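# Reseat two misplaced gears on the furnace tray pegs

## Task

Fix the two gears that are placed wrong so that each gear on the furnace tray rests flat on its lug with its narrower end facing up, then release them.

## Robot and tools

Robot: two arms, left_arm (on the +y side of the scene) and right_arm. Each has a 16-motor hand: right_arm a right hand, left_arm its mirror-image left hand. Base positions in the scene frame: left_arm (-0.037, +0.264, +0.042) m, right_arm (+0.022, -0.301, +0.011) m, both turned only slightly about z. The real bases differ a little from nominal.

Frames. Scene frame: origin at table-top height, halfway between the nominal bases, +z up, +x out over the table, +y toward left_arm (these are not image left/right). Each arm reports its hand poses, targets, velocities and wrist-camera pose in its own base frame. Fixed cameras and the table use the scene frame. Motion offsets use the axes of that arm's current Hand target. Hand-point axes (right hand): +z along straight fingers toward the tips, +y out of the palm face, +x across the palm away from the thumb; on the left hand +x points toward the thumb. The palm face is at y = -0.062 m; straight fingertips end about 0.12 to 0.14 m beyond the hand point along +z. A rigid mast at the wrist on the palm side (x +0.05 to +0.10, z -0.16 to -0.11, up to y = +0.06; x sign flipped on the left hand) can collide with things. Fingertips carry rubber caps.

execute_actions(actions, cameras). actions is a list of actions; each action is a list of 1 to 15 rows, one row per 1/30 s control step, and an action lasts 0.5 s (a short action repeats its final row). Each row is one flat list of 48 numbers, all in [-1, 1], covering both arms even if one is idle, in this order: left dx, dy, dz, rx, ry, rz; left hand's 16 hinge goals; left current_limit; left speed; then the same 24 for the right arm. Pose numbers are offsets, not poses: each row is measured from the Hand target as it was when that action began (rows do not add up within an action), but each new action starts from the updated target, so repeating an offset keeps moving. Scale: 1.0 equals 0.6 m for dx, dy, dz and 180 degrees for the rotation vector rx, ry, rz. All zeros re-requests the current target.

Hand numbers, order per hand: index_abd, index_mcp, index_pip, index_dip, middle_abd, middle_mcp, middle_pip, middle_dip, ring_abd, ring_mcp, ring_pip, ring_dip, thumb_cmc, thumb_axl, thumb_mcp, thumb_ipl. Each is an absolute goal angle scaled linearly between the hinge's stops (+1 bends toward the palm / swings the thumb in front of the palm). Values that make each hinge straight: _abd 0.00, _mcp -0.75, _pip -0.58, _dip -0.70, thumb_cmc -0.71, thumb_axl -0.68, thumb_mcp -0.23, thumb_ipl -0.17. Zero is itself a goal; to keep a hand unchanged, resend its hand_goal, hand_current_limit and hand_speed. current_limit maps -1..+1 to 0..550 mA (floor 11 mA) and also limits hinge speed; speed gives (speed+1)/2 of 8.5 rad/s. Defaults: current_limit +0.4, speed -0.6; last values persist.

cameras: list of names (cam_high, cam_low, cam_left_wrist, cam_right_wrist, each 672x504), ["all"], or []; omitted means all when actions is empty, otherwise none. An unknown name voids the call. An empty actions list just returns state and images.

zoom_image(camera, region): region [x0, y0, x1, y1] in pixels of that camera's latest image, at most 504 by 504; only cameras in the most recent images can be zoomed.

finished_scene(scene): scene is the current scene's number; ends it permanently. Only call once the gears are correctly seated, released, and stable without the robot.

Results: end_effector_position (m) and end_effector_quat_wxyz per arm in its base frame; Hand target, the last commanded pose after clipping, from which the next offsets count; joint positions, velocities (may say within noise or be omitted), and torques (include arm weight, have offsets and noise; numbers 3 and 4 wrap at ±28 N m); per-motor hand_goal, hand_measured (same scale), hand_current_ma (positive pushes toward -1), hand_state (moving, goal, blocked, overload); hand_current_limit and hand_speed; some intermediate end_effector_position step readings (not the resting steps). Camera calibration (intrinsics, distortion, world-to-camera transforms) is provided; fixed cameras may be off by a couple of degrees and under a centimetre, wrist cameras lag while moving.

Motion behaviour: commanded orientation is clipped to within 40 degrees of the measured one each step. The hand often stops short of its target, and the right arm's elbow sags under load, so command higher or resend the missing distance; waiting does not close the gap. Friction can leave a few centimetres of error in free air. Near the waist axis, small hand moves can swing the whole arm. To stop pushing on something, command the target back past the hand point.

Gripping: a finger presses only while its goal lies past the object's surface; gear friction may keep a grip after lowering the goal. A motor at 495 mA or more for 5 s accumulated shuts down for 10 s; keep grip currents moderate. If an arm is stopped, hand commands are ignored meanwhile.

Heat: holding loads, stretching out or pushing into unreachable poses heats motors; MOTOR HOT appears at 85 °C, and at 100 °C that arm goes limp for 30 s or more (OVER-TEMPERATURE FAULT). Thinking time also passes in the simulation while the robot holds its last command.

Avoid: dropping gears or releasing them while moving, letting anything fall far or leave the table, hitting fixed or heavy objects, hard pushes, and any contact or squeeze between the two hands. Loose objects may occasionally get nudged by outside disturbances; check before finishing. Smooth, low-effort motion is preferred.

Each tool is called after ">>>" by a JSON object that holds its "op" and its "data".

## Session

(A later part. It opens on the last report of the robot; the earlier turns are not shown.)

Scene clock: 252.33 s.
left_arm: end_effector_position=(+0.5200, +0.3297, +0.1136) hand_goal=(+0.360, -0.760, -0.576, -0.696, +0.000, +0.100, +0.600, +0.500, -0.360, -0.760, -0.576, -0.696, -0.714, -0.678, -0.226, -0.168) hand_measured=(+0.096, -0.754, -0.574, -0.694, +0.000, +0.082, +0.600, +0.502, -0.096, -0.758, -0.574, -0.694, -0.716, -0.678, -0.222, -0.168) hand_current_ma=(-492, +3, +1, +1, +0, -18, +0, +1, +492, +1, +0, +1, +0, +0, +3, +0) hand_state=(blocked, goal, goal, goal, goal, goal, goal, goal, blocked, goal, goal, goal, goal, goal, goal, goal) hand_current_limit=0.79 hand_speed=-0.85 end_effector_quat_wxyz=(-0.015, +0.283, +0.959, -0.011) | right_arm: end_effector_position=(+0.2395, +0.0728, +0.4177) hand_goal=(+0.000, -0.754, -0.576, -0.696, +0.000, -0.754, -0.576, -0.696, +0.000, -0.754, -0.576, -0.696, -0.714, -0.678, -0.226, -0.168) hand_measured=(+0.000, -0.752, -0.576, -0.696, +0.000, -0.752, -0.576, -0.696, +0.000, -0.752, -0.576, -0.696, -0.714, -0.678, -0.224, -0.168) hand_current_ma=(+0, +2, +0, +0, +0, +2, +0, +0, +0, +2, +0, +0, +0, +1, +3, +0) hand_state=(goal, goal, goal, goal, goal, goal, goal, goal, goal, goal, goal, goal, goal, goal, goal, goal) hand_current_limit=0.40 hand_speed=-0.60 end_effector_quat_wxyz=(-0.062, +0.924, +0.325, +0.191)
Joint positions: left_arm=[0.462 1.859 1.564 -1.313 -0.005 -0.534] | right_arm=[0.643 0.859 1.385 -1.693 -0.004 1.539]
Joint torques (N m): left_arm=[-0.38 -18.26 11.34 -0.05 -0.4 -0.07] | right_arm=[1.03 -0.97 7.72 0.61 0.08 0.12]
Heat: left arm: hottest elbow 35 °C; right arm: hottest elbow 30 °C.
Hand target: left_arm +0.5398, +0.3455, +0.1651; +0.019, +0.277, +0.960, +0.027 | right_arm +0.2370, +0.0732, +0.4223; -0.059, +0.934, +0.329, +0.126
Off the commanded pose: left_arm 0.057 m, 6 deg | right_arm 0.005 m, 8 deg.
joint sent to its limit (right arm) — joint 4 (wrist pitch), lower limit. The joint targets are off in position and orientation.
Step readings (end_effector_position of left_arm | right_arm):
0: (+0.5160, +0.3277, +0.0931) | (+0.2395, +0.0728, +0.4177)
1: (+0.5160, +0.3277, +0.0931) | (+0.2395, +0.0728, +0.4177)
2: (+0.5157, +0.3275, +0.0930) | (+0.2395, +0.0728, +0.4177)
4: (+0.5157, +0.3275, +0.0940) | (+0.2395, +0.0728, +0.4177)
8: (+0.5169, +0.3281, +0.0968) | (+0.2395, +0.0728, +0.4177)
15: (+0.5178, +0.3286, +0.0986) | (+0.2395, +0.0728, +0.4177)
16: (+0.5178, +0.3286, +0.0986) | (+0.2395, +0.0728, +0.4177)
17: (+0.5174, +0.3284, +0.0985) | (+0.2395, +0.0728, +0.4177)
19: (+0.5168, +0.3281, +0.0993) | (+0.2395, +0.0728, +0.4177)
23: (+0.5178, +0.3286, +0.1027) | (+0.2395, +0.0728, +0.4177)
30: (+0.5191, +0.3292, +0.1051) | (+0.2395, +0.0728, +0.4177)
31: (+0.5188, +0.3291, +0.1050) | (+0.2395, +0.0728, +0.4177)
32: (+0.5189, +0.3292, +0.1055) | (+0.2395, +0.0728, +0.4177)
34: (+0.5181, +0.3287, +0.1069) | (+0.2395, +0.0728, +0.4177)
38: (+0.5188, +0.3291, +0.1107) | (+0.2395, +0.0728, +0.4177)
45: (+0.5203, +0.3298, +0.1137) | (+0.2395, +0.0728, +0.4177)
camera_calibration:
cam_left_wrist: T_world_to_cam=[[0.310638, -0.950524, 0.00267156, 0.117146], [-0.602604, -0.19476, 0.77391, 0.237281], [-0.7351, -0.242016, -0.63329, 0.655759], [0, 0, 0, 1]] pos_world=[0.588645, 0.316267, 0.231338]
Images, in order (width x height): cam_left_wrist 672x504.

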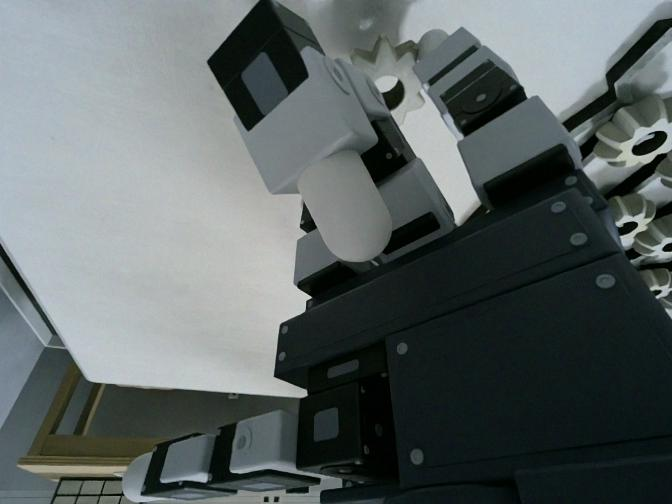

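>>> {"op": "execute_actions", "data": {"actions": [[[0.0107,0.0188,-0.0202,0,0,0,0.36,-0.76,-0.576,-0.696,0,0.1,0.6,0.5,-0.36,-0.76,-0.576,-0.696,-0.714,-0.678,-0.226,-0.168,0.79,-0.85,0,0,0,0,0,0,0,-0.754,-0.576,-0.696,0,-0.754,-0.576,-0.696,0,-0.754,-0.576,-0.696,-0.714,-0.678,-0.226,-0.168,0.4,-0.6]],[[0.0107,0.0188,-0.0202,0,0,0,0.36,-0.76,-0.576,-0.696,0,0.1,0.6,0.5,-0.36,-0.76,-0.576,-0.696,-0.714,-0.678,-0.226,-0.168,0.79,-0.85,0,0,0,0,0,0,0,-0.754,-0.576,-0.696,0,-0.754,-0.576,-0.696,0,-0.754,-0.576,-0.696,-0.714,-0.678,-0.226,-0.168,0.4,-0.6]],[[0.0107,0.0188,-0.0202,0,0,0,0.36,-0.76,-0.576,-0.696,0,0.1,0.6,0.5,-0.36,-0.76,-0.576,-0.696,-0.714,-0.678,-0.226,-0.168,0.79,-0.85,0,0,0,0,0,0,0,-0.754,-0.576,-0.696,0,-0.754,-0.576,-0.696,0,-0.754,-0.576,-0.696,-0.714,-0.678,-0.226,-0.168,0.4,-0.6]],[[0.0107,0.0188,-0.0202,0,0,0,0.36,-0.76,-0.576,-0.696,0,0.1,0.6,0.5,-0.36,-0.76,-0.576,-0.696,-0.714,-0.678,-0.226,-0.168,0.79,-0.85,0,0,0,0,0,0,0,-0.754,-0.576,-0.696,0,-0.754,-0.576,-0.696,0,-0.754,-0.576,-0.696,-0.714,-0.678,-0.226,-0.168,0.4,-0.6]]], "cameras": ["cam_left_wrist","cam_high"]}}

Scene clock: 258.40 s.
left_arm: end_effector_position=(+0.5214, +0.3848, +0.1690) hand_goal=(+0.360, -0.760, -0.576, -0.696, +0.000, +0.100, +0.600, +0.500, -0.360, -0.760, -0.576, -0.696, -0.714, -0.678, -0.226, -0.168) hand_measured=(+0.096, -0.756, -0.574, -0.694, +0.000, +0.082, +0.600, +0.502, -0.096, -0.760, -0.574, -0.694, -0.716, -0.678, -0.222, -0.168) hand_current_ma=(-492, +2, +1, +1, +0, -18, +0, +1, +492, +0, +0, +0, +0, +0, +3, +0) hand_state=(blocked, goal, goal, goal, goal, goal, goal, goal, blocked, goal, goal, goal, goal, goal, goal, goal) hand_current_limit=0.79 hand_speed=-0.85 end_effector_quat_wxyz=(-0.010, +0.271, +0.963, -0.008) | right_arm: end_effector_position=(+0.2395, +0.0728, +0.4177) hand_goal=(+0.000, -0.754, -0.576, -0.696, +0.000, -0.754, -0.576, -0.696, +0.000, -0.754, -0.576, -0.696, -0.714, -0.678, -0.226, -0.168) hand_measured=(+0.000, -0.752, -0.576, -0.696, +0.000, -0.752, -0.576, -0.696, +0.000, -0.752, -0.576, -0.696, -0.714, -0.678, -0.224, -0.168) hand_current_ma=(+0, +2, +0, +0, +0, +2, +0, +0, +0, +2, +0, +0, +0, +1, +3, +0) hand_state=(goal, goal, goal, goal, goal, goal, goal, goal, goal, goal, goal, goal, goal, goal, goal, goal) hand_current_limit=0.40 hand_speed=-0.60 end_effector_quat_wxyz=(-0.062, +0.924, +0.325, +0.191)
Joint positions: left_arm=[0.543 1.898 1.768 -1.466 -0.005 -0.479] | right_arm=[0.643 0.859 1.385 -1.693 -0.004 1.539]
Joint torques (N m): left_arm=[0.26 -18.2 11.82 0.1 -0.23 0.04] | right_arm=[0.97 -0.79 7.75 0.59 0.09 0.11]
Heat: left arm: hottest elbow 36 °C; right arm: hottest elbow 30 °C.
Hand target: left_arm +0.5396, +0.3953, +0.2157; +0.019, +0.277, +0.960, +0.027 | right_arm +0.2370, +0.0732, +0.4223; -0.059, +0.934, +0.329, +0.126
Off the commanded pose: left_arm 0.051 m, 5 deg | right_arm 0.005 m, 8 deg.
joint sent to its limit (right arm) — joint 4 (wrist pitch), lower limit. The joint targets are off in position and orientation.
Step readings (end_effector_position of left_arm | right_arm):
0: (+0.5200, +0.3297, +0.1136) | (+0.2395, +0.0728, +0.4177)
1: (+0.5200, +0.3297, +0.1136) | (+0.2395, +0.0728, +0.4177)
2: (+0.5203, +0.3298, +0.1147) | (+0.2395, +0.0728, +0.4177)
4: (+0.5198, +0.3296, +0.1167) | (+0.2395, +0.0728, +0.4177)
8: (+0.5220, +0.3349, +0.1257) | (+0.2395, +0.0728, +0.4177)
15: (+0.5206, +0.3438, +0.1318) | (+0.2395, +0.0728, +0.4177)
16: (+0.5198, +0.3444, +0.1317) | (+0.2395, +0.0728, +0.4177)
17: (+0.5187, +0.3449, +0.1321) | (+0.2395, +0.0728, +0.4177)
19: (+0.5184, +0.3466, +0.1336) | (+0.2395, +0.0728, +0.4177)
23: (+0.5198, +0.3513, +0.1410) | (+0.2395, +0.0728, +0.4177)
30: (+0.5205, +0.3581, +0.1480) | (+0.2395, +0.0728, +0.4177)
31: (+0.5197, +0.3585, +0.1478) | (+0.2395, +0.0728, +0.4177)
32: (+0.5198, +0.3584, +0.1479) | (+0.2395, +0.0728, +0.4177)
34: (+0.5200, +0.3593, +0.1491) | (+0.2395, +0.0728, +0.4177)
38: (+0.5228, +0.3629, +0.1540) | (+0.2395, +0.0728, +0.4177)
45: (+0.5240, +0.3662, +0.1591) | (+0.2395, +0.0728, +0.4177)
46: (+0.5240, +0.3662, +0.1591) | (+0.2395, +0.0728, +0.4177)
47: (+0.5244, +0.3663, +0.1599) | (+0.2395, +0.0728, +0.4177)
49: (+0.5240, +0.3680, +0.1610) | (+0.2395, +0.0728, +0.4177)
53: (+0.5256, +0.3740, +0.1661) | (+0.2395, +0.0728, +0.4177)
60: (+0.5220, +0.3833, +0.1724) | (+0.2395, +0.0728, +0.4177)
camera_calibration:
cam_left_wrist: T_world_to_cam=[[0.335296, -0.94211, 0.00233602, 0.152943], [-0.605994, -0.213773, 0.766206, 0.216343], [-0.721351, -0.258322, -0.642591, 0.705936], [0, 0, 0, 1]] pos_world=[0.589049, 0.372696, 0.287507]
Images, in order (width x height): cam_high 672x504, cam_left_wrist 672x504.

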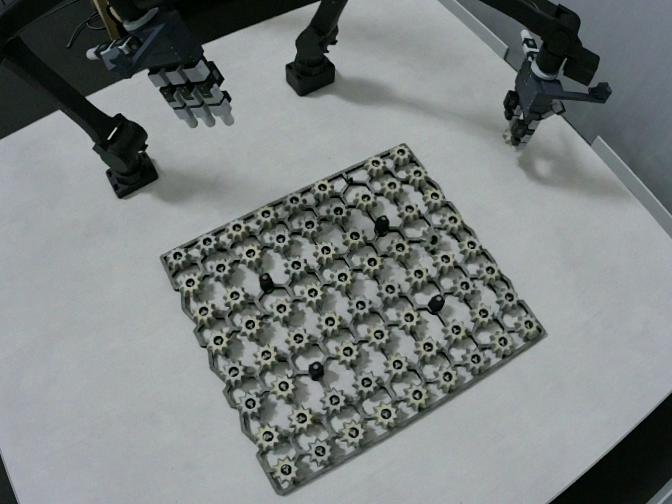

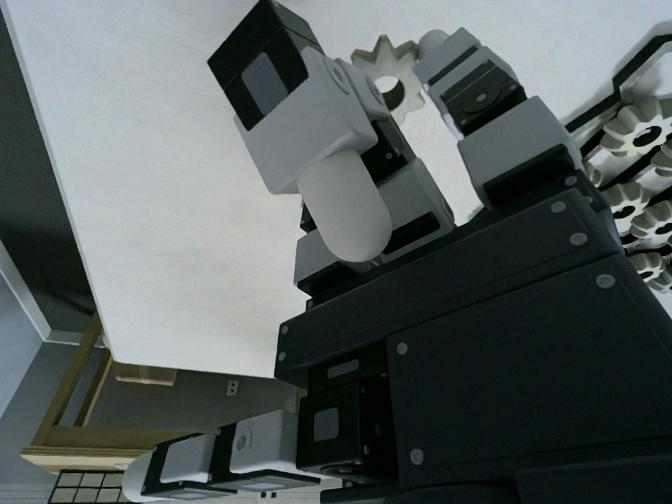

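>>> {"op": "execute_actions", "data": {"actions": [[[0,-0.04,-0.0224,-0.0667,0,0,0.36,-0.76,-0.576,-0.696,0,0.1,0.6,0.5,-0.36,-0.76,-0.576,-0.696,-0.714,-0.678,-0.226,-0.168,0.79,-0.9,0,0,0,0,0,0,0,-0.754,-0.576,-0.696,0,-0.754,-0.576,-0.696,0,-0.754,-0.576,-0.696,-0.714,-0.678,-0.226,-0.168,0.4,-0.6]],[[0,-0.04,-0.0224,-0.0667,0,0,0.36,-0.76,-0.576,-0.696,0,0.1,0.6,0.5,-0.36,-0.76,-0.576,-0.696,-0.714,-0.678,-0.226,-0.168,0.79,-0.9,0,0,0,0,0,0,0,-0.754,-0.576,-0.696,0,-0.754,-0.576,-0.696,0,-0.754,-0.576,-0.696,-0.714,-0.678,-0.226,-0.168,0.4,-0.6]]], "cameras": ["cam_left_wrist","cam_high"]}}

Scene clock: 260.47 s.
left_arm: end_effector_position=(+0.5026, +0.3453, +0.1894) hand_goal=(+0.360, -0.760, -0.576, -0.696, +0.000, +0.100, +0.600, +0.500, -0.360, -0.760, -0.576, -0.696, -0.714, -0.678, -0.226, -0.168) hand_measured=(+0.096, -0.772, -0.582, -0.698, +0.000, +0.082, +0.600, +0.502, -0.096, -0.774, -0.584, -0.700, -0.716, -0.678, -0.222, -0.168) hand_current_ma=(-492, -11, -2, +0, +0, -18, +0, +1, +492, -13, -4, -1, +0, +0, +3, +0) hand_state=(blocked, goal, goal, goal, goal, goal, goal, goal, blocked, goal, goal, goal, goal, goal, goal, goal) hand_current_limit=0.79 hand_speed=-0.90 end_effector_quat_wxyz=(+0.042, +0.277, +0.942, +0.186) | right_arm: end_effector_position=(+0.2395, +0.0728, +0.4177) hand_goal=(+0.000, -0.754, -0.576, -0.696, +0.000, -0.754, -0.576, -0.696, +0.000, -0.754, -0.576, -0.696, -0.714, -0.678, -0.226, -0.168) hand_measured=(+0.000, -0.752, -0.576, -0.696, +0.000, -0.752, -0.576, -0.696, +0.000, -0.752, -0.576, -0.696, -0.714, -0.678, -0.224, -0.168) hand_current_ma=(+0, +2, +0, +0, +0, +2, +0, +0, +0, +2, +0, +0, +0, +1, +3, +0) hand_state=(goal, goal, goal, goal, goal, goal, goal, goal, goal, goal, goal, goal, goal, goal, goal, goal) hand_current_limit=0.40 hand_speed=-0.60 end_effector_quat_wxyz=(-0.062, +0.924, +0.325, +0.191)
Joint positions: left_arm=[0.441 1.617 1.305 -0.94 -0.22 -0.522] | right_arm=[0.643 0.859 1.385 -1.693 -0.004 1.539]
Joint torques (N m): left_arm=[-0.5 -16.79 8.39 2.04 -0.81 -0.09] | right_arm=[0.91 -0.79 7.75 0.61 0.09 0.11]
Heat: left arm: hottest elbow 36 °C; right arm: hottest elbow 30 °C.
Hand target: left_arm +0.5118, +0.3520, +0.2342; +0.076, +0.267, +0.934, +0.226 | right_arm +0.2370, +0.0732, +0.4223; -0.059, +0.934, +0.329, +0.126
Off the commanded pose: left_arm 0.046 m, 6 deg | right_arm 0.005 m, 8 deg.
joint sent to its limit (right arm) — joint 4 (wrist pitch), lower limit. The joint targets are off in position and orientation.
Step readings (end_effector_position of left_arm | right_arm):
0: (+0.5214, +0.3848, +0.1690) | (+0.2395, +0.0728, +0.4177)
1: (+0.5212, +0.3850, +0.1691) | (+0.2395, +0.0728, +0.4177)
2: (+0.5210, +0.3867, +0.1696) | (+0.2395, +0.0728, +0.4177)
4: (+0.5206, +0.3892, +0.1707) | (+0.2395, +0.0728, +0.4177)
8: (+0.5111, +0.3805, +0.1745) | (+0.2395, +0.0728, +0.4177)
15: (+0.5193, +0.3676, +0.1901) | (+0.2395, +0.0728, +0.4177)
16: (+0.5205, +0.3667, +0.1904) | (+0.2395, +0.0728, +0.4177)
17: (+0.5207, +0.3673, +0.1905) | (+0.2395, +0.0728, +0.4177)
19: (+0.5146, +0.3661, +0.1903) | (+0.2395, +0.0728, +0.4177)
23: (+0.4959, +0.3546, +0.1839) | (+0.2395, +0.0728, +0.4177)
30: (+0.5008, +0.3460, +0.1878) | (+0.2395, +0.0728, +0.4177)
camera_calibration:
cam_left_wrist: T_world_to_cam=[[0.335898, -0.90759, -0.251898, 0.157999], [-0.749529, -0.419521, 0.512063, 0.372191], [-0.57042, 0.0168041, -0.821181, 0.558181], [0, 0, 0, 1]] pos_world=[0.544294, 0.29016, 0.307582]
Images, in order (width x height): cam_high 672x504, cam_left_wrist 672x504.

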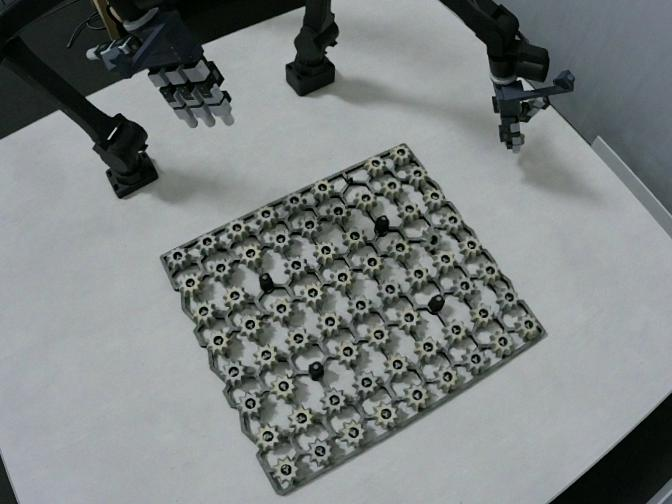

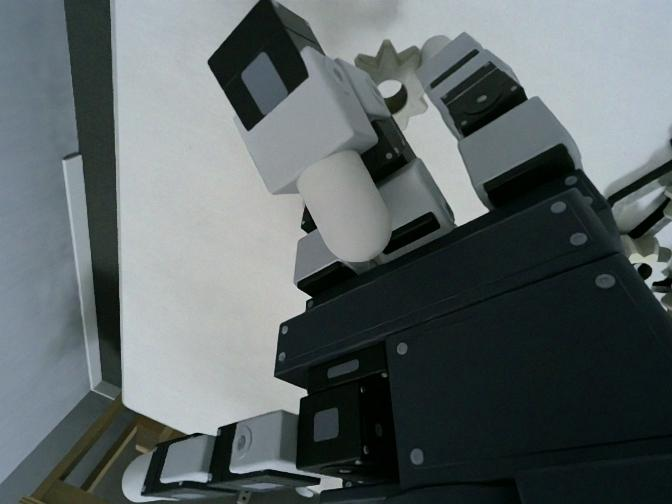

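>>> {"op": "execute_actions", "data": {"actions": [[[0,-0.04,-0.0224,-0.0667,0,0,0.36,-0.76,-0.576,-0.696,0,0.1,0.6,0.5,-0.36,-0.76,-0.576,-0.696,-0.714,-0.678,-0.226,-0.168,0.79,-0.9,0,0,0,0,0,0,0,-0.754,-0.576,-0.696,0,-0.754,-0.576,-0.696,0,-0.754,-0.576,-0.696,-0.714,-0.678,-0.226,-0.168,0.4,-0.6]],[[0,-0.04,-0.0224,-0.0667,0,0,0.36,-0.76,-0.576,-0.696,0,0.1,0.6,0.5,-0.36,-0.76,-0.576,-0.696,-0.714,-0.678,-0.226,-0.168,0.79,-0.9,0,0,0,0,0,0,0,-0.754,-0.576,-0.696,0,-0.754,-0.576,-0.696,0,-0.754,-0.576,-0.696,-0.714,-0.678,-0.226,-0.168,0.4,-0.6]],[[0,-0.04,-0.0224,-0.0667,0,0,0.36,-0.76,-0.576,-0.696,0,0.1,0.6,0.5,-0.36,-0.76,-0.576,-0.696,-0.714,-0.678,-0.226,-0.168,0.79,-0.9,0,0,0,0,0,0,0,-0.754,-0.576,-0.696,0,-0.754,-0.576,-0.696,0,-0.754,-0.576,-0.696,-0.714,-0.678,-0.226,-0.168,0.4,-0.6]]], "cameras": ["cam_left_wrist","cam_high"]}}

>>> {"op": "zoom_image", "data": {"camera": "cam_high", "region": [440, 60, 560, 180]}}

Scene clock: 263.00 s.
left_arm: end_effector_position=(+0.4608, +0.2799, +0.1866) hand_goal=(+0.360, -0.760, -0.576, -0.696, +0.000, +0.100, +0.600, +0.500, -0.360, -0.760, -0.576, -0.696, -0.714, -0.678, -0.226, -0.168) hand_measured=(+0.096, -0.792, -0.590, -0.700, +0.000, +0.084, +0.600, +0.502, -0.096, -0.792, -0.594, -0.704, -0.720, -0.678, -0.222, -0.168) hand_current_ma=(-492, -48, -13, -2, +0, -17, +0, +1, +492, -47, -17, -6, -3, +0, +3, +0) hand_state=(blocked, blocked, goal, goal, goal, goal, goal, goal, blocked, blocked, goal, goal, goal, goal, goal, goal) hand_current_limit=0.79 hand_speed=-0.90 end_effector_quat_wxyz=(+0.128, +0.249, +0.835, +0.474) | right_arm: end_effector_position=(+0.2395, +0.0728, +0.4177) hand_goal=(+0.000, -0.754, -0.576, -0.696, +0.000, -0.754, -0.576, -0.696, +0.000, -0.754, -0.576, -0.696, -0.714, -0.678, -0.226, -0.168) hand_measured=(+0.000, -0.752, -0.576, -0.696, +0.000, -0.752, -0.576, -0.696, +0.000, -0.752, -0.576, -0.696, -0.714, -0.678, -0.224, -0.168) hand_current_ma=(+0, +2, +0, +0, +0, +2, +0, +0, +0, +2, +0, +0, +0, +1, +3, +0) hand_state=(goal, goal, goal, goal, goal, goal, goal, goal, goal, goal, goal, goal, goal, goal, goal, goal) hand_current_limit=0.40 hand_speed=-0.60 end_effector_quat_wxyz=(-0.062, +0.924, +0.325, +0.191)
Joint positions: left_arm=[0.274 1.485 0.725 0.072 -0.617 -0.418] | right_arm=[0.643 0.859 1.385 -1.693 -0.004 1.539]
Joint torques (N m): left_arm=[-0.85 -11.4 7.27 3.32 -1.07 0.11] | right_arm=[1.03 -0.85 7.75 0.61 0.08 0.11]
Heat: left arm: hottest elbow 36 °C; right arm: hottest elbow 30 °C.
Hand target: left_arm +0.4693, +0.2842, +0.2197; +0.155, +0.231, +0.818, +0.503 | right_arm +0.2370, +0.0732, +0.4223; -0.059, +0.934, +0.329, +0.126
Off the commanded pose: left_arm 0.034 m, 5 deg | right_arm 0.005 m, 8 deg.
joint sent to its limit (right arm) — joint 4 (wrist pitch), lower limit. The joint targets are off in position and orientation.
Step readings (end_effector_position of left_arm | right_arm):
0: (+0.5026, +0.3453, +0.1894) | (+0.2395, +0.0728, +0.4177)
1: (+0.5018, +0.3452, +0.1883) | (+0.2395, +0.0728, +0.4177)
2: (+0.5018, +0.3458, +0.1893) | (+0.2395, +0.0728, +0.4177)
4: (+0.4949, +0.3455, +0.1905) | (+0.2395, +0.0728, +0.4177)
8: (+0.4789, +0.3340, +0.1876) | (+0.2395, +0.0728, +0.4177)
15: (+0.4865, +0.3215, +0.1875) | (+0.2395, +0.0728, +0.4177)
16: (+0.4867, +0.3211, +0.1872) | (+0.2395, +0.0728, +0.4177)
17: (+0.4864, +0.3216, +0.1894) | (+0.2395, +0.0728, +0.4177)
19: (+0.4799, +0.3206, +0.1936) | (+0.2395, +0.0728, +0.4177)
23: (+0.4657, +0.3112, +0.1878) | (+0.2395, +0.0728, +0.4177)
30: (+0.4691, +0.3008, +0.1836) | (+0.2395, +0.0728, +0.4177)
31: (+0.4698, +0.3004, +0.1846) | (+0.2395, +0.0728, +0.4177)
32: (+0.4692, +0.3007, +0.1873) | (+0.2395, +0.0728, +0.4177)
34: (+0.4644, +0.2986, +0.1917) | (+0.2395, +0.0728, +0.4177)
38: (+0.4533, +0.2894, +0.1846) | (+0.2395, +0.0728, +0.4177)
45: (+0.4573, +0.2801, +0.1807) | (+0.2395, +0.0728, +0.4177)
camera_calibration:
cam_left_wrist: T_world_to_cam=[[0.468386, -0.687844, -0.554514, 0.0458509], [-0.841168, -0.539162, -0.0417157, 0.494025], [-0.270279, 0.485979, -0.831128, 0.265439], [0, 0, 0, 1]] pos_world=[0.465825, 0.1689, 0.266648]
Images, in order (width x height): cam_high 672x504, cam_left_wrist 672x504.

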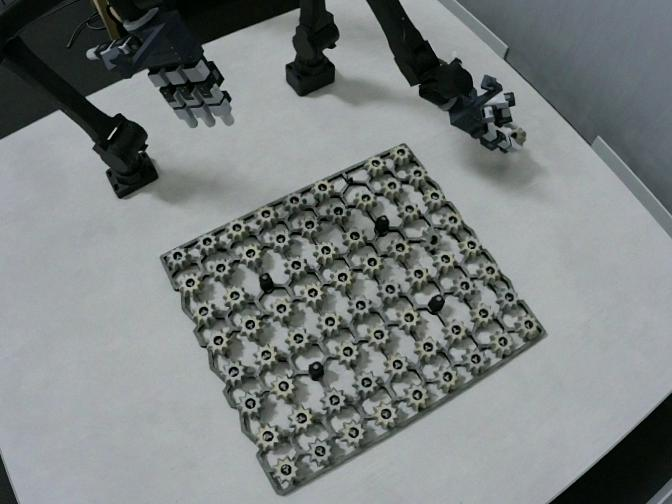

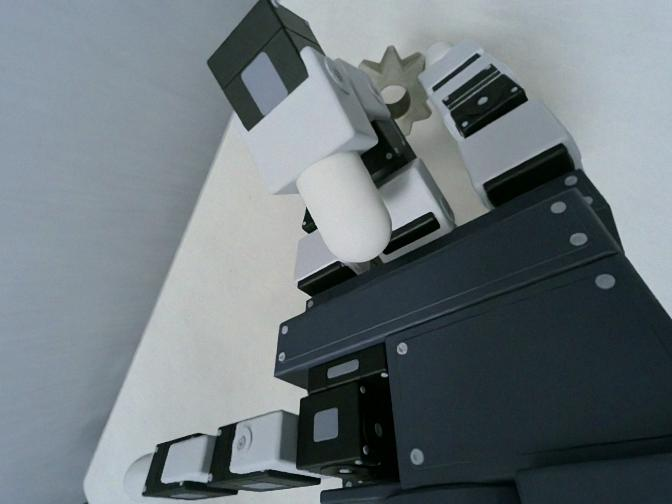

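Scaled by 4.200 from the camera's 672x504 image, which has a finer 960x720 frame.

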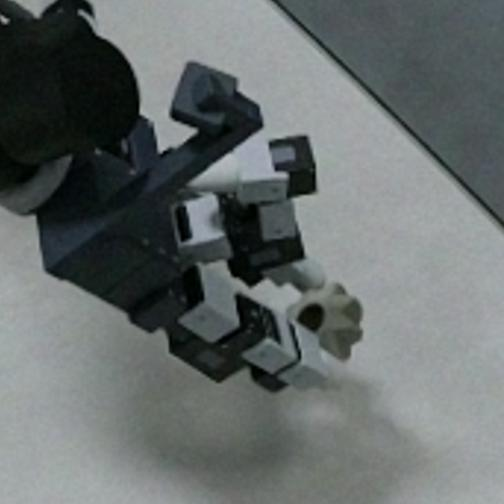

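>>> {"op": "execute_actions", "data": {"actions": [[[0,0,0,0,0,0,0.36,-0.62,-0.576,-0.696,0,0.1,0.6,0.5,-0.36,-0.62,-0.576,-0.696,-0.714,-0.678,-0.226,-0.168,0.79,-0.9,0,0,0,0,0,0,0,-0.754,-0.576,-0.696,0,-0.754,-0.576,-0.696,0,-0.754,-0.576,-0.696,-0.714,-0.678,-0.226,-0.168,0.4,-0.6]],[[0,0,0,0,0,0,0.36,-0.48,-0.576,-0.696,0,0.1,0.6,0.5,-0.36,-0.48,-0.576,-0.696,-0.714,-0.678,-0.226,-0.168,0.79,-0.9,0,0,0,0,0,0,0,-0.754,-0.576,-0.696,0,-0.754,-0.576,-0.696,0,-0.754,-0.576,-0.696,-0.714,-0.678,-0.226,-0.168,0.4,-0.6]],[[0,0,0,0,0,0,0.36,-0.34,-0.576,-0.696,0,0.1,0.6,0.5,-0.36,-0.34,-0.576,-0.696,-0.714,-0.678,-0.226,-0.168,0.79,-0.9,0,0,0,0,0,0,0,-0.754,-0.576,-0.696,0,-0.754,-0.576,-0.696,0,-0.754,-0.576,-0.696,-0.714,-0.678,-0.226,-0.168,0.4,-0.6]],[[0,0,0,0,0,0,0.36,-0.2,-0.576,-0.696,0,0.1,0.6,0.5,-0.36,-0.2,-0.576,-0.696,-0.714,-0.678,-0.226,-0.168,0.79,-0.9,0,0,0,0,0,0,0,-0.754,-0.576,-0.696,0,-0.754,-0.576,-0.696,0,-0.754,-0.576,-0.696,-0.714,-0.678,-0.226,-0.168,0.4,-0.6]]], "cameras": ["cam_left_wrist","cam_high"]}}

>>> {"op": "zoom_image", "data": {"camera": "cam_high", "region": [440, 60, 560, 180]}}

Scene clock: 265.70 s.
left_arm: end_effector_position=(+0.4618, +0.2799, +0.1866) hand_goal=(+0.360, -0.200, -0.576, -0.696, +0.000, +0.100, +0.600, +0.500, -0.360, -0.200, -0.576, -0.696, -0.714, -0.678, -0.226, -0.168) hand_measured=(+0.096, -0.284, -0.594, -0.702, +0.000, +0.084, +0.600, +0.502, -0.096, -0.280, -0.598, -0.708, -0.720, -0.678, -0.222, -0.168) hand_current_ma=(-492, -206, -17, -3, +0, -17, +0, +1, +492, -195, -23, -8, -3, +0, +3, +0) hand_state=(blocked, blocked, goal, goal, goal, goal, goal, goal, blocked, blocked, blocked, goal, goal, goal, goal, goal) hand_current_limit=0.79 hand_speed=-0.90 end_effector_quat_wxyz=(+0.129, +0.250, +0.834, +0.475) | right_arm: end_effector_position=(+0.2395, +0.0728, +0.4177) hand_goal=(+0.000, -0.754, -0.576, -0.696, +0.000, -0.754, -0.576, -0.696, +0.000, -0.754, -0.576, -0.696, -0.714, -0.678, -0.226, -0.168) hand_measured=(+0.000, -0.752, -0.576, -0.696, +0.000, -0.752, -0.576, -0.696, +0.000, -0.752, -0.576, -0.696, -0.714, -0.678, -0.224, -0.168) hand_current_ma=(+0, +2, +0, +0, +0, +2, +0, +0, +0, +2, +0, +0, +0, +1, +3, +0) hand_state=(goal, goal, goal, goal, goal, goal, goal, goal, goal, goal, goal, goal, goal, goal, goal, goal) hand_current_limit=0.40 hand_speed=-0.60 end_effector_quat_wxyz=(-0.062, +0.924, +0.325, +0.191)
Joint positions: left_arm=[0.274 1.488 0.725 0.08 -0.617 -0.413] | right_arm=[0.643 0.859 1.385 -1.693 -0.004 1.539]
Joint torques (N m): left_arm=[-0.5 -10.99 7.28 3.34 -0.99 0.1] | right_arm=[1.03 -0.85 7.72 0.62 0.09 0.12]
Heat: left arm: hottest elbow 35 °C; right arm: hottest elbow 30 °C.
Hand target: left_arm +0.4693, +0.2842, +0.2197; +0.155, +0.231, +0.818, +0.503 | right_arm +0.2370, +0.0732, +0.4223; -0.059, +0.934, +0.329, +0.126
Off the commanded pose: left_arm 0.034 m, 5 deg | right_arm 0.005 m, 8 deg.
joint sent to its limit (right arm) — joint 4 (wrist pitch), lower limit. The joint targets are off in position and orientation.
Step readings (end_effector_position of left_arm | right_arm):
0: (+0.4610, +0.2799, +0.1866) | (+0.2395, +0.0728, +0.4177)
1: (+0.4610, +0.2799, +0.1866) | (+0.2395, +0.0728, +0.4177)
2: (+0.4611, +0.2799, +0.1869) | (+0.2395, +0.0728, +0.4177)
4: (+0.4612, +0.2799, +0.1872) | (+0.2395, +0.0728, +0.4177)
8: (+0.4615, +0.2799, +0.1867) | (+0.2395, +0.0728, +0.4177)
15: (+0.4617, +0.2799, +0.1871) | (+0.2395, +0.0728, +0.4177)
16: (+0.4618, +0.2799, +0.1873) | (+0.2395, +0.0728, +0.4177)
17: (+0.4618, +0.2799, +0.1873) | (+0.2395, +0.0728, +0.4177)
19: (+0.4618, +0.2799, +0.1873) | (+0.2395, +0.0728, +0.4177)
23: (+0.4618, +0.2799, +0.1866) | (+0.2395, +0.0728, +0.4177)
30: (+0.4618, +0.2799, +0.1866) | (+0.2395, +0.0728, +0.4177)
31: (+0.4618, +0.2799, +0.1866) | (+0.2395, +0.0728, +0.4177)
32: (+0.4618, +0.2799, +0.1866) | (+0.2395, +0.0728, +0.4177)
34: (+0.4618, +0.2799, +0.1866) | (+0.2395, +0.0728, +0.4177)
38: (+0.4618, +0.2799, +0.1866) | (+0.2395, +0.0728, +0.4177)
45: (+0.4618, +0.2799, +0.1866) | (+0.2395, +0.0728, +0.4177)
46: (+0.4618, +0.2799, +0.1866) | (+0.2395, +0.0728, +0.4177)
47: (+0.4618, +0.2799, +0.1866) | (+0.2395, +0.0728, +0.4177)
49: (+0.4618, +0.2799, +0.1866) | (+0.2395, +0.0728, +0.4177)
53: (+0.4618, +0.2799, +0.1866) | (+0.2395, +0.0728, +0.4177)
60: (+0.4618, +0.2799, +0.1866) | (+0.2395, +0.0728, +0.4177)
camera_calibration:
cam_left_wrist: T_world_to_cam=[[0.467381, -0.68712, -0.556257, 0.0459582], [-0.842399, -0.537017, -0.0444512, 0.495302], [-0.268176, 0.489366, -0.829821, 0.263514], [0, 0, 0, 1]] pos_world=[0.46643, 0.16861, 0.26625]
Images, in order (width x height): cam_high 672x504, cam_left_wrist 672x504.

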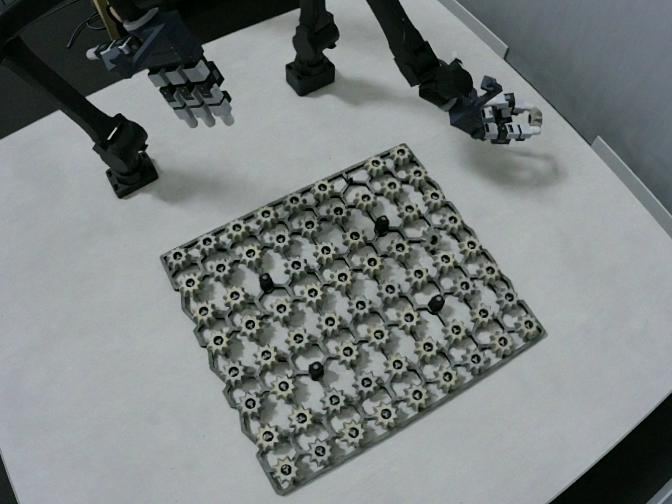

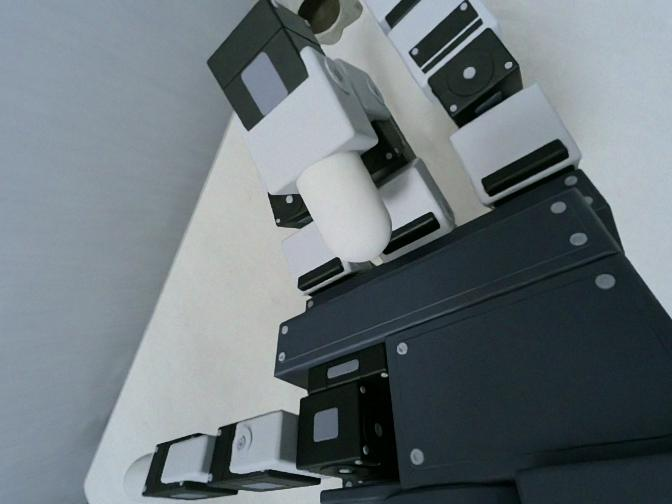

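Scaled by 4.200 from the camera's 672x504 image, which has a finer 960x720 frame.

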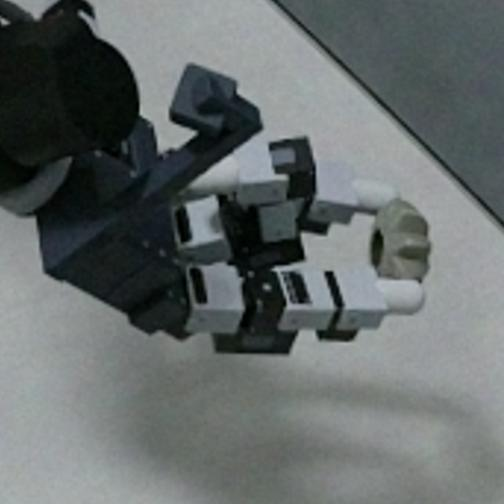

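>>> {"op": "execute_actions", "data": {"actions": [[[0.0012,-0.0522,0.026,0,0,0,0.36,-0.2,-0.576,-0.696,0,0.1,0.6,0.5,-0.36,-0.2,-0.576,-0.696,-0.714,-0.678,-0.226,-0.168,0.79,-0.9,0,0,0,0,0,0,0,-0.754,-0.576,-0.696,0,-0.754,-0.576,-0.696,0,-0.754,-0.576,-0.696,-0.714,-0.678,-0.226,-0.168,0.4,-0.6]],[[0.0012,-0.0522,0.026,0,0,0,0.36,-0.2,-0.576,-0.696,0,0.1,0.6,0.5,-0.36,-0.2,-0.576,-0.696,-0.714,-0.678,-0.226,-0.168,0.79,-0.9,0,0,0,0,0,0,0,-0.754,-0.576,-0.696,0,-0.754,-0.576,-0.696,0,-0.754,-0.576,-0.696,-0.714,-0.678,-0.226,-0.168,0.4,-0.6]],[[0.0012,-0.0522,0.026,0,0,0,0.36,-0.2,-0.576,-0.696,0,0.1,0.6,0.5,-0.36,-0.2,-0.576,-0.696,-0.714,-0.678,-0.226,-0.168,0.79,-0.9,0,0,0,0,0,0,0,-0.754,-0.576,-0.696,0,-0.754,-0.576,-0.696,0,-0.754,-0.576,-0.696,-0.714,-0.678,-0.226,-0.168,0.4,-0.6]]], "cameras": ["cam_left_wrist","cam_high","cam_low"]}}

>>> {"op": "zoom_image", "data": {"camera": "cam_high", "region": [440, 80, 560, 200]}}

>>> {"op": "zoom_image", "data": {"camera": "cam_low", "region": [300, 220, 440, 340]}}

Scene clock: 268.60 s.
left_arm: end_effector_position=(+0.4574, +0.2795, +0.0794) hand_goal=(+0.360, -0.200, -0.576, -0.696, +0.000, +0.100, +0.600, +0.500, -0.360, -0.200, -0.576, -0.696, -0.714, -0.678, -0.226, -0.168) hand_measured=(+0.096, -0.272, -0.596, -0.702, +0.000, +0.084, +0.600, +0.502, -0.096, -0.270, -0.600, -0.708, -0.720, -0.678, -0.222, -0.168) hand_current_ma=(-492, -161, -21, -4, +0, -14, +0, +1, +492, -153, -26, -9, -3, +0, +3, +0) hand_state=(blocked, blocked, blocked, goal, goal, goal, goal, goal, blocked, blocked, blocked, goal, goal, goal, goal, goal) hand_current_limit=0.79 hand_speed=-0.90 end_effector_quat_wxyz=(+0.124, +0.252, +0.835, +0.473) | right_arm: end_effector_position=(+0.2395, +0.0728, +0.4177) hand_goal=(+0.000, -0.754, -0.576, -0.696, +0.000, -0.754, -0.576, -0.696, +0.000, -0.754, -0.576, -0.696, -0.714, -0.678, -0.226, -0.168) hand_measured=(+0.000, -0.752, -0.576, -0.696, +0.000, -0.752, -0.576, -0.696, +0.000, -0.752, -0.576, -0.696, -0.714, -0.678, -0.224, -0.168) hand_current_ma=(+0, +2, +0, +0, +0, +2, +0, +0, +0, +2, +0, +0, +0, +1, +3, +0) hand_state=(goal, goal, goal, goal, goal, goal, goal, goal, goal, goal, goal, goal, goal, goal, goal, goal) hand_current_limit=0.40 hand_speed=-0.60 end_effector_quat_wxyz=(-0.062, +0.924, +0.325, +0.191)
Joint positions: left_arm=[0.275 1.772 0.653 0.425 -0.617 -0.413] | right_arm=[0.643 0.859 1.385 -1.693 -0.004 1.539]
Joint torques (N m): left_arm=[-0.56 -13.16 5.34 3.48 -1.03 0.1] | right_arm=[0.91 -0.97 7.69 0.61 0.09 0.11]
Heat: left arm: hottest elbow 35 °C; right arm: hottest elbow 30 °C.
Hand target: left_arm +0.4694, +0.2842, +0.1147; +0.155, +0.231, +0.818, +0.503 | right_arm +0.2370, +0.0732, +0.4223; -0.059, +0.934, +0.329, +0.126
Off the commanded pose: left_arm 0.038 m, 6 deg | right_arm 0.005 m, 8 deg.
joint sent to its limit (right arm) — joint 4 (wrist pitch), lower limit. The joint targets are off in position and orientation.
Step readings (end_effector_position of left_arm | right_arm):
0: (+0.4618, +0.2799, +0.1866) | (+0.2395, +0.0728, +0.4177)
1: (+0.4614, +0.2798, +0.1851) | (+0.2395, +0.0728, +0.4177)
2: (+0.4616, +0.2799, +0.1853) | (+0.2395, +0.0728, +0.4177)
4: (+0.4625, +0.2801, +0.1815) | (+0.2395, +0.0728, +0.4177)
8: (+0.4627, +0.2802, +0.1615) | (+0.2395, +0.0728, +0.4177)
15: (+0.4579, +0.2788, +0.1427) | (+0.2395, +0.0728, +0.4177)
16: (+0.4581, +0.2789, +0.1432) | (+0.2395, +0.0728, +0.4177)
17: (+0.4589, +0.2791, +0.1440) | (+0.2395, +0.0728, +0.4177)
19: (+0.4604, +0.2803, +0.1433) | (+0.2395, +0.0728, +0.4177)
23: (+0.4625, +0.2809, +0.1298) | (+0.2395, +0.0728, +0.4177)
30: (+0.4573, +0.2787, +0.1107) | (+0.2395, +0.0728, +0.4177)
31: (+0.4575, +0.2787, +0.1112) | (+0.2395, +0.0728, +0.4177)
32: (+0.4577, +0.2796, +0.1117) | (+0.2395, +0.0728, +0.4177)
34: (+0.4597, +0.2802, +0.1105) | (+0.2395, +0.0728, +0.4177)
38: (+0.4605, +0.2804, +0.0933) | (+0.2395, +0.0728, +0.4177)
45: (+0.4560, +0.2791, +0.0766) | (+0.2395, +0.0728, +0.4177)
camera_calibration:
cam_left_wrist: T_world_to_cam=[[0.462739, -0.687984, -0.559063, -0.00925315], [-0.841929, -0.538504, -0.0341848, 0.485872], [-0.277539, 0.48651, -0.82842, 0.17857], [0, 0, 0, 1]] pos_world=[0.462912, 0.168402, 0.159367]
Images, in order (width x height): cam_high 672x504, cam_low 672x504, cam_left_wrist 672x504.

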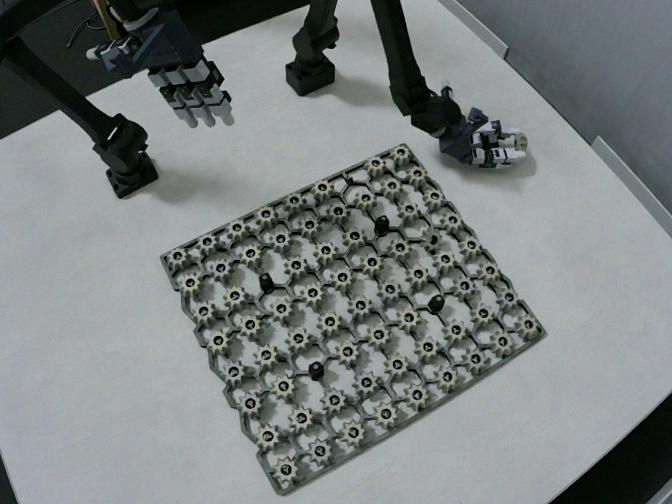

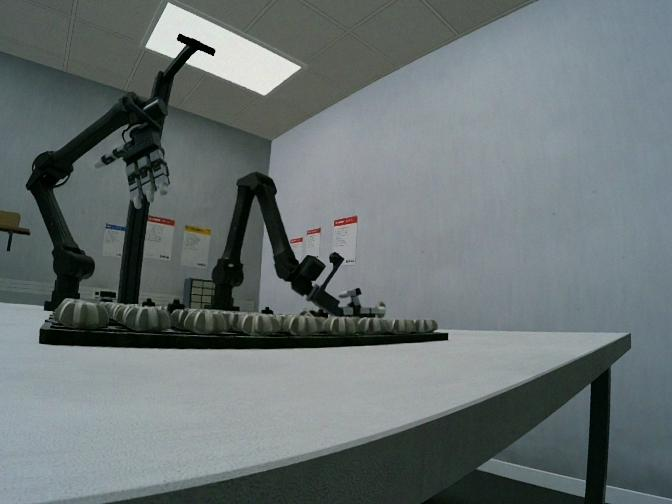

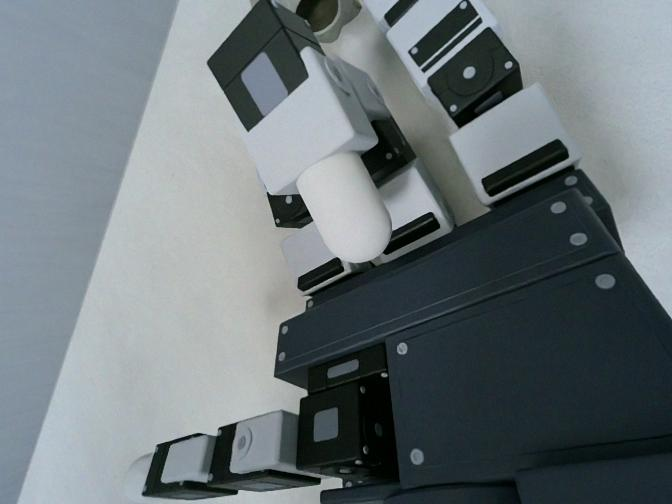

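Scaled by 4.200 from the camera's 672x504 image, which has a finer 960x720 frame.

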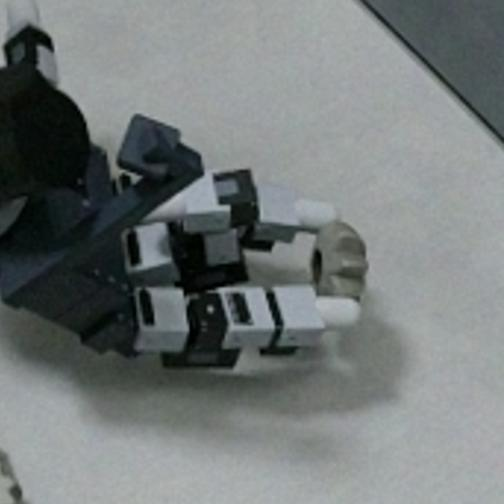

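Scaled by 3.600 from the camera's 672x504 image, which has a finer 960x720 frame.

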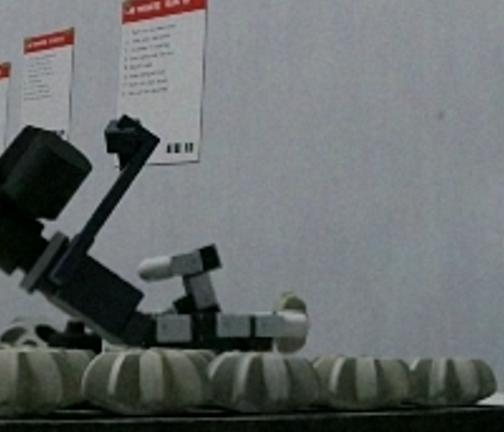

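>>> {"op": "execute_actions", "data": {"actions": [[[0.0007,-0.0298,0.0148,0,0,0,0.36,-0.2,-0.576,-0.696,0,0.1,0.6,0.5,-0.36,-0.2,-0.576,-0.696,-0.714,-0.678,-0.226,-0.168,0.79,-0.9,0,0,0,0,0,0,0,-0.754,-0.576,-0.696,0,-0.754,-0.576,-0.696,0,-0.754,-0.576,-0.696,-0.714,-0.678,-0.226,-0.168,0.4,-0.6]]], "cameras": ["cam_high","cam_low"]}}

>>> {"op": "zoom_image", "data": {"camera": "cam_high", "region": [460, 110, 540, 190]}}

>>> {"op": "zoom_image", "data": {"camera": "cam_low", "region": [300, 250, 420, 340]}}

Scene clock: 269.73 s.
left_arm: end_effector_position=(+0.4580, +0.2797, +0.0625) hand_goal=(+0.360, -0.200, -0.576, -0.696, +0.000, +0.100, +0.600, +0.500, -0.360, -0.200, -0.576, -0.696, -0.714, -0.678, -0.226, -0.168) hand_measured=(+0.096, -0.272, -0.596, -0.702, +0.000, +0.084, +0.600, +0.502, -0.096, -0.270, -0.600, -0.708, -0.720, -0.678, -0.222, -0.168) hand_current_ma=(-492, -161, -21, -4, +0, -14, +0, +1, +492, -153, -26, -9, -3, +0, +3, +0) hand_state=(blocked, blocked, blocked, goal, goal, goal, goal, goal, blocked, blocked, blocked, goal, goal, goal, goal, goal) hand_current_limit=0.79 hand_speed=-0.90 end_effector_quat_wxyz=(+0.127, +0.251, +0.834, +0.474) | right_arm: end_effector_position=(+0.2395, +0.0728, +0.4177) hand_goal=(+0.000, -0.754, -0.576, -0.696, +0.000, -0.754, -0.576, -0.696, +0.000, -0.754, -0.576, -0.696, -0.714, -0.678, -0.226, -0.168) hand_measured=(+0.000, -0.752, -0.576, -0.696, +0.000, -0.752, -0.576, -0.696, +0.000, -0.752, -0.576, -0.696, -0.714, -0.678, -0.224, -0.168) hand_current_ma=(+0, +2, +0, +0, +0, +2, +0, +0, +0, +2, +0, +0, +0, +1, +3, +0) hand_state=(goal, goal, goal, goal, goal, goal, goal, goal, goal, goal, goal, goal, goal, goal, goal, goal) hand_current_limit=0.40 hand_speed=-0.60 end_effector_quat_wxyz=(-0.062, +0.924, +0.325, +0.191)
Joint positions: left_arm=[0.275 1.83 0.653 0.489 -0.617 -0.413] | right_arm=[0.643 0.859 1.385 -1.693 -0.004 1.539]
Joint torques (N m): left_arm=[-0.67 -13.04 4.79 3.41 -1.01 0.1] | right_arm=[1.03 -0.79 7.75 0.61 0.08 0.11]
Heat: left arm: hottest elbow 35 °C; right arm: hottest elbow 30 °C.
Hand target: left_arm +0.4694, +0.2842, +0.0947; +0.155, +0.231, +0.818, +0.503 | right_arm +0.2370, +0.0732, +0.4223; -0.059, +0.934, +0.329, +0.126
Off the commanded pose: left_arm 0.034 m, 6 deg | right_arm 0.005 m, 8 deg.
joint sent to its limit (right arm) — joint 4 (wrist pitch), lower limit. The joint targets are off in position and orientation.
Step readings (end_effector_position of left_arm | right_arm):
0: (+0.4574, +0.2795, +0.0794) | (+0.2395, +0.0728, +0.4177)
1: (+0.4574, +0.2795, +0.0794) | (+0.2395, +0.0728, +0.4177)
2: (+0.4570, +0.2794, +0.0790) | (+0.2395, +0.0728, +0.4177)
4: (+0.4580, +0.2805, +0.0789) | (+0.2395, +0.0728, +0.4177)
8: (+0.4584, +0.2798, +0.0698) | (+0.2395, +0.0728, +0.4177)
15: (+0.4576, +0.2796, +0.0614) | (+0.2395, +0.0728, +0.4177)
Images, in order (width x height): cam_high 672x504, cam_low 672x504.

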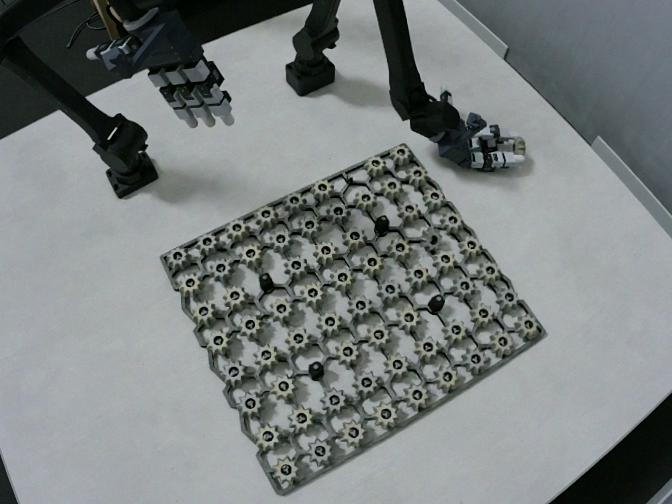

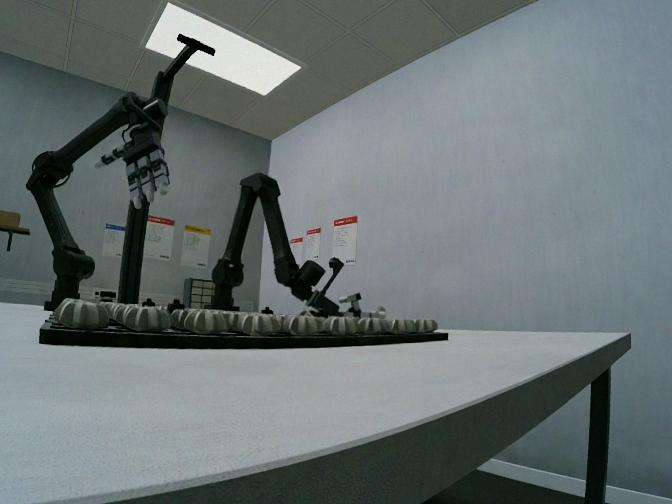

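Scaled by 6.300 from the camera's 672x504 image, which has a finer 960x720 frame.

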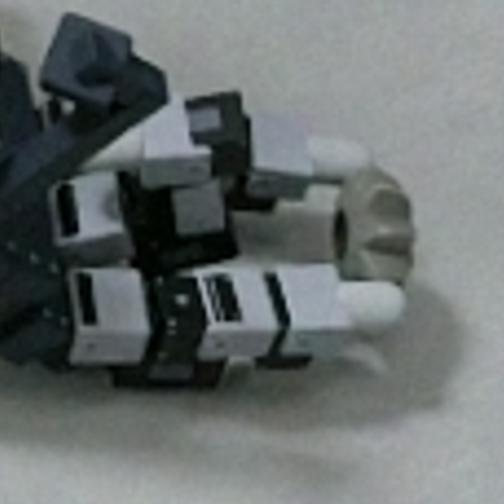

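Scaled by 4.200 from the camera's 672x504 image, which has a finer 960x720 frame.

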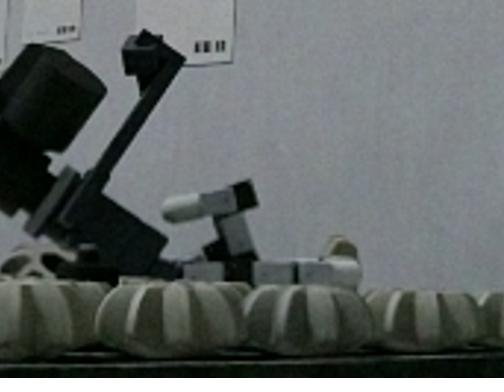

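>>> {"op": "execute_actions", "data": {"actions": [[[0.0005,-0.0224,0.0111,0,0,0,0.36,-0.2,-0.576,-0.696,0,0.1,0.6,0.5,-0.36,-0.2,-0.576,-0.696,-0.714,-0.678,-0.226,-0.168,0.79,-0.9,0,0,0,0,0,0,0,-0.754,-0.576,-0.696,0,-0.754,-0.576,-0.696,0,-0.754,-0.576,-0.696,-0.714,-0.678,-0.226,-0.168,0.4,-0.6]]], "cameras": ["cam_high"]}}

>>> {"op": "zoom_image", "data": {"camera": "cam_high", "region": [460, 110, 540, 190]}}

Scene clock: 270.90 s.
left_arm: end_effector_position=(+0.4590, +0.2800, +0.0569) hand_goal=(+0.360, -0.200, -0.576, -0.696, +0.000, +0.100, +0.600, +0.500, -0.360, -0.200, -0.576, -0.696, -0.714, -0.678, -0.226, -0.168) hand_measured=(+0.096, -0.272, -0.600, -0.704, +0.000, +0.084, +0.600, +0.502, -0.098, -0.268, -0.602, -0.710, -0.720, -0.678, -0.222, -0.168) hand_current_ma=(-492, -160, -27, -5, +0, -14, +0, +1, +492, -151, -31, -11, -3, +0, +3, +0) hand_state=(blocked, blocked, blocked, goal, goal, goal, goal, goal, blocked, blocked, blocked, goal, goal, goal, goal, goal) hand_current_limit=0.79 hand_speed=-0.90 end_effector_quat_wxyz=(+0.132, +0.248, +0.831, +0.481) | right_arm: end_effector_position=(+0.2395, +0.0728, +0.4177) hand_goal=(+0.000, -0.754, -0.576, -0.696, +0.000, -0.754, -0.576, -0.696, +0.000, -0.754, -0.576, -0.696, -0.714, -0.678, -0.226, -0.168) hand_measured=(+0.000, -0.752, -0.576, -0.696, +0.000, -0.752, -0.576, -0.696, +0.000, -0.752, -0.576, -0.696, -0.714, -0.678, -0.224, -0.168) hand_current_ma=(+0, +2, +0, +0, +0, +2, +0, +0, +0, +2, +0, +0, +0, +1, +3, +0) hand_state=(goal, goal, goal, goal, goal, goal, goal, goal, goal, goal, goal, goal, goal, goal, goal, goal) hand_current_limit=0.40 hand_speed=-0.60 end_effector_quat_wxyz=(-0.062, +0.924, +0.325, +0.191)
Joint positions: left_arm=[0.275 1.863 0.653 0.543 -0.62 -0.407] | right_arm=[0.643 0.859 1.385 -1.693 -0.004 1.539]
Joint torques (N m): left_arm=[-0.32 -11.99 4.67 3.18 -0.88 0.06] | right_arm=[1.03 -0.85 7.72 0.59 0.09 0.12]
Heat: left arm: hottest elbow 35 °C; right arm: hottest elbow 30 °C.
Hand target: left_arm +0.4694, +0.2842, +0.0797; +0.155, +0.231, +0.818, +0.503 | right_arm +0.2370, +0.0732, +0.4223; -0.059, +0.934, +0.329, +0.126
Off the commanded pose: left_arm 0.025 m, 4 deg | right_arm 0.005 m, 8 deg.
joint sent to its limit (right arm) — joint 4 (wrist pitch), lower limit. The joint targets are off in position and orientation.
Step readings (end_effector_position of left_arm | right_arm):
0: (+0.4580, +0.2797, +0.0625) | (+0.2395, +0.0728, +0.4177)
1: (+0.4580, +0.2797, +0.0625) | (+0.2395, +0.0728, +0.4177)
2: (+0.4582, +0.2797, +0.0626) | (+0.2395, +0.0728, +0.4177)
4: (+0.4581, +0.2805, +0.0614) | (+0.2395, +0.0728, +0.4177)
8: (+0.4583, +0.2800, +0.0564) | (+0.2395, +0.0728, +0.4177)
15: (+0.4588, +0.2800, +0.0566) | (+0.2395, +0.0728, +0.4177)
Images, in order (width x height): cam_high 672x504.

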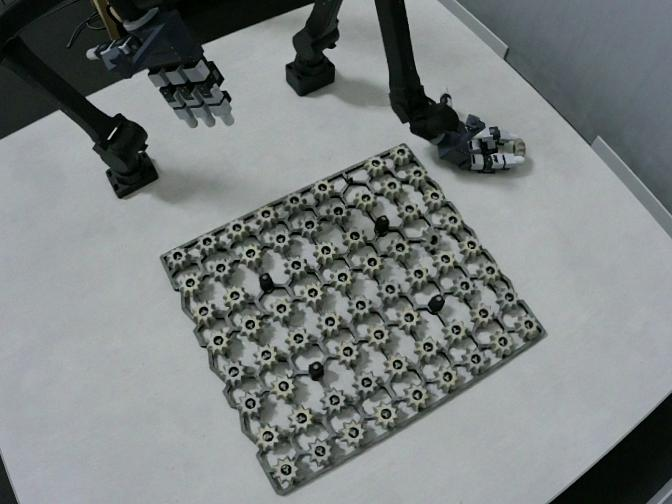

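Scaled by 6.300 from the camera's 672x504 image, which has a finer 960x720 frame.

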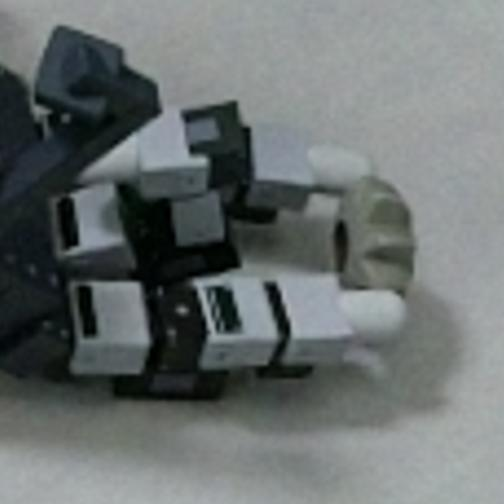

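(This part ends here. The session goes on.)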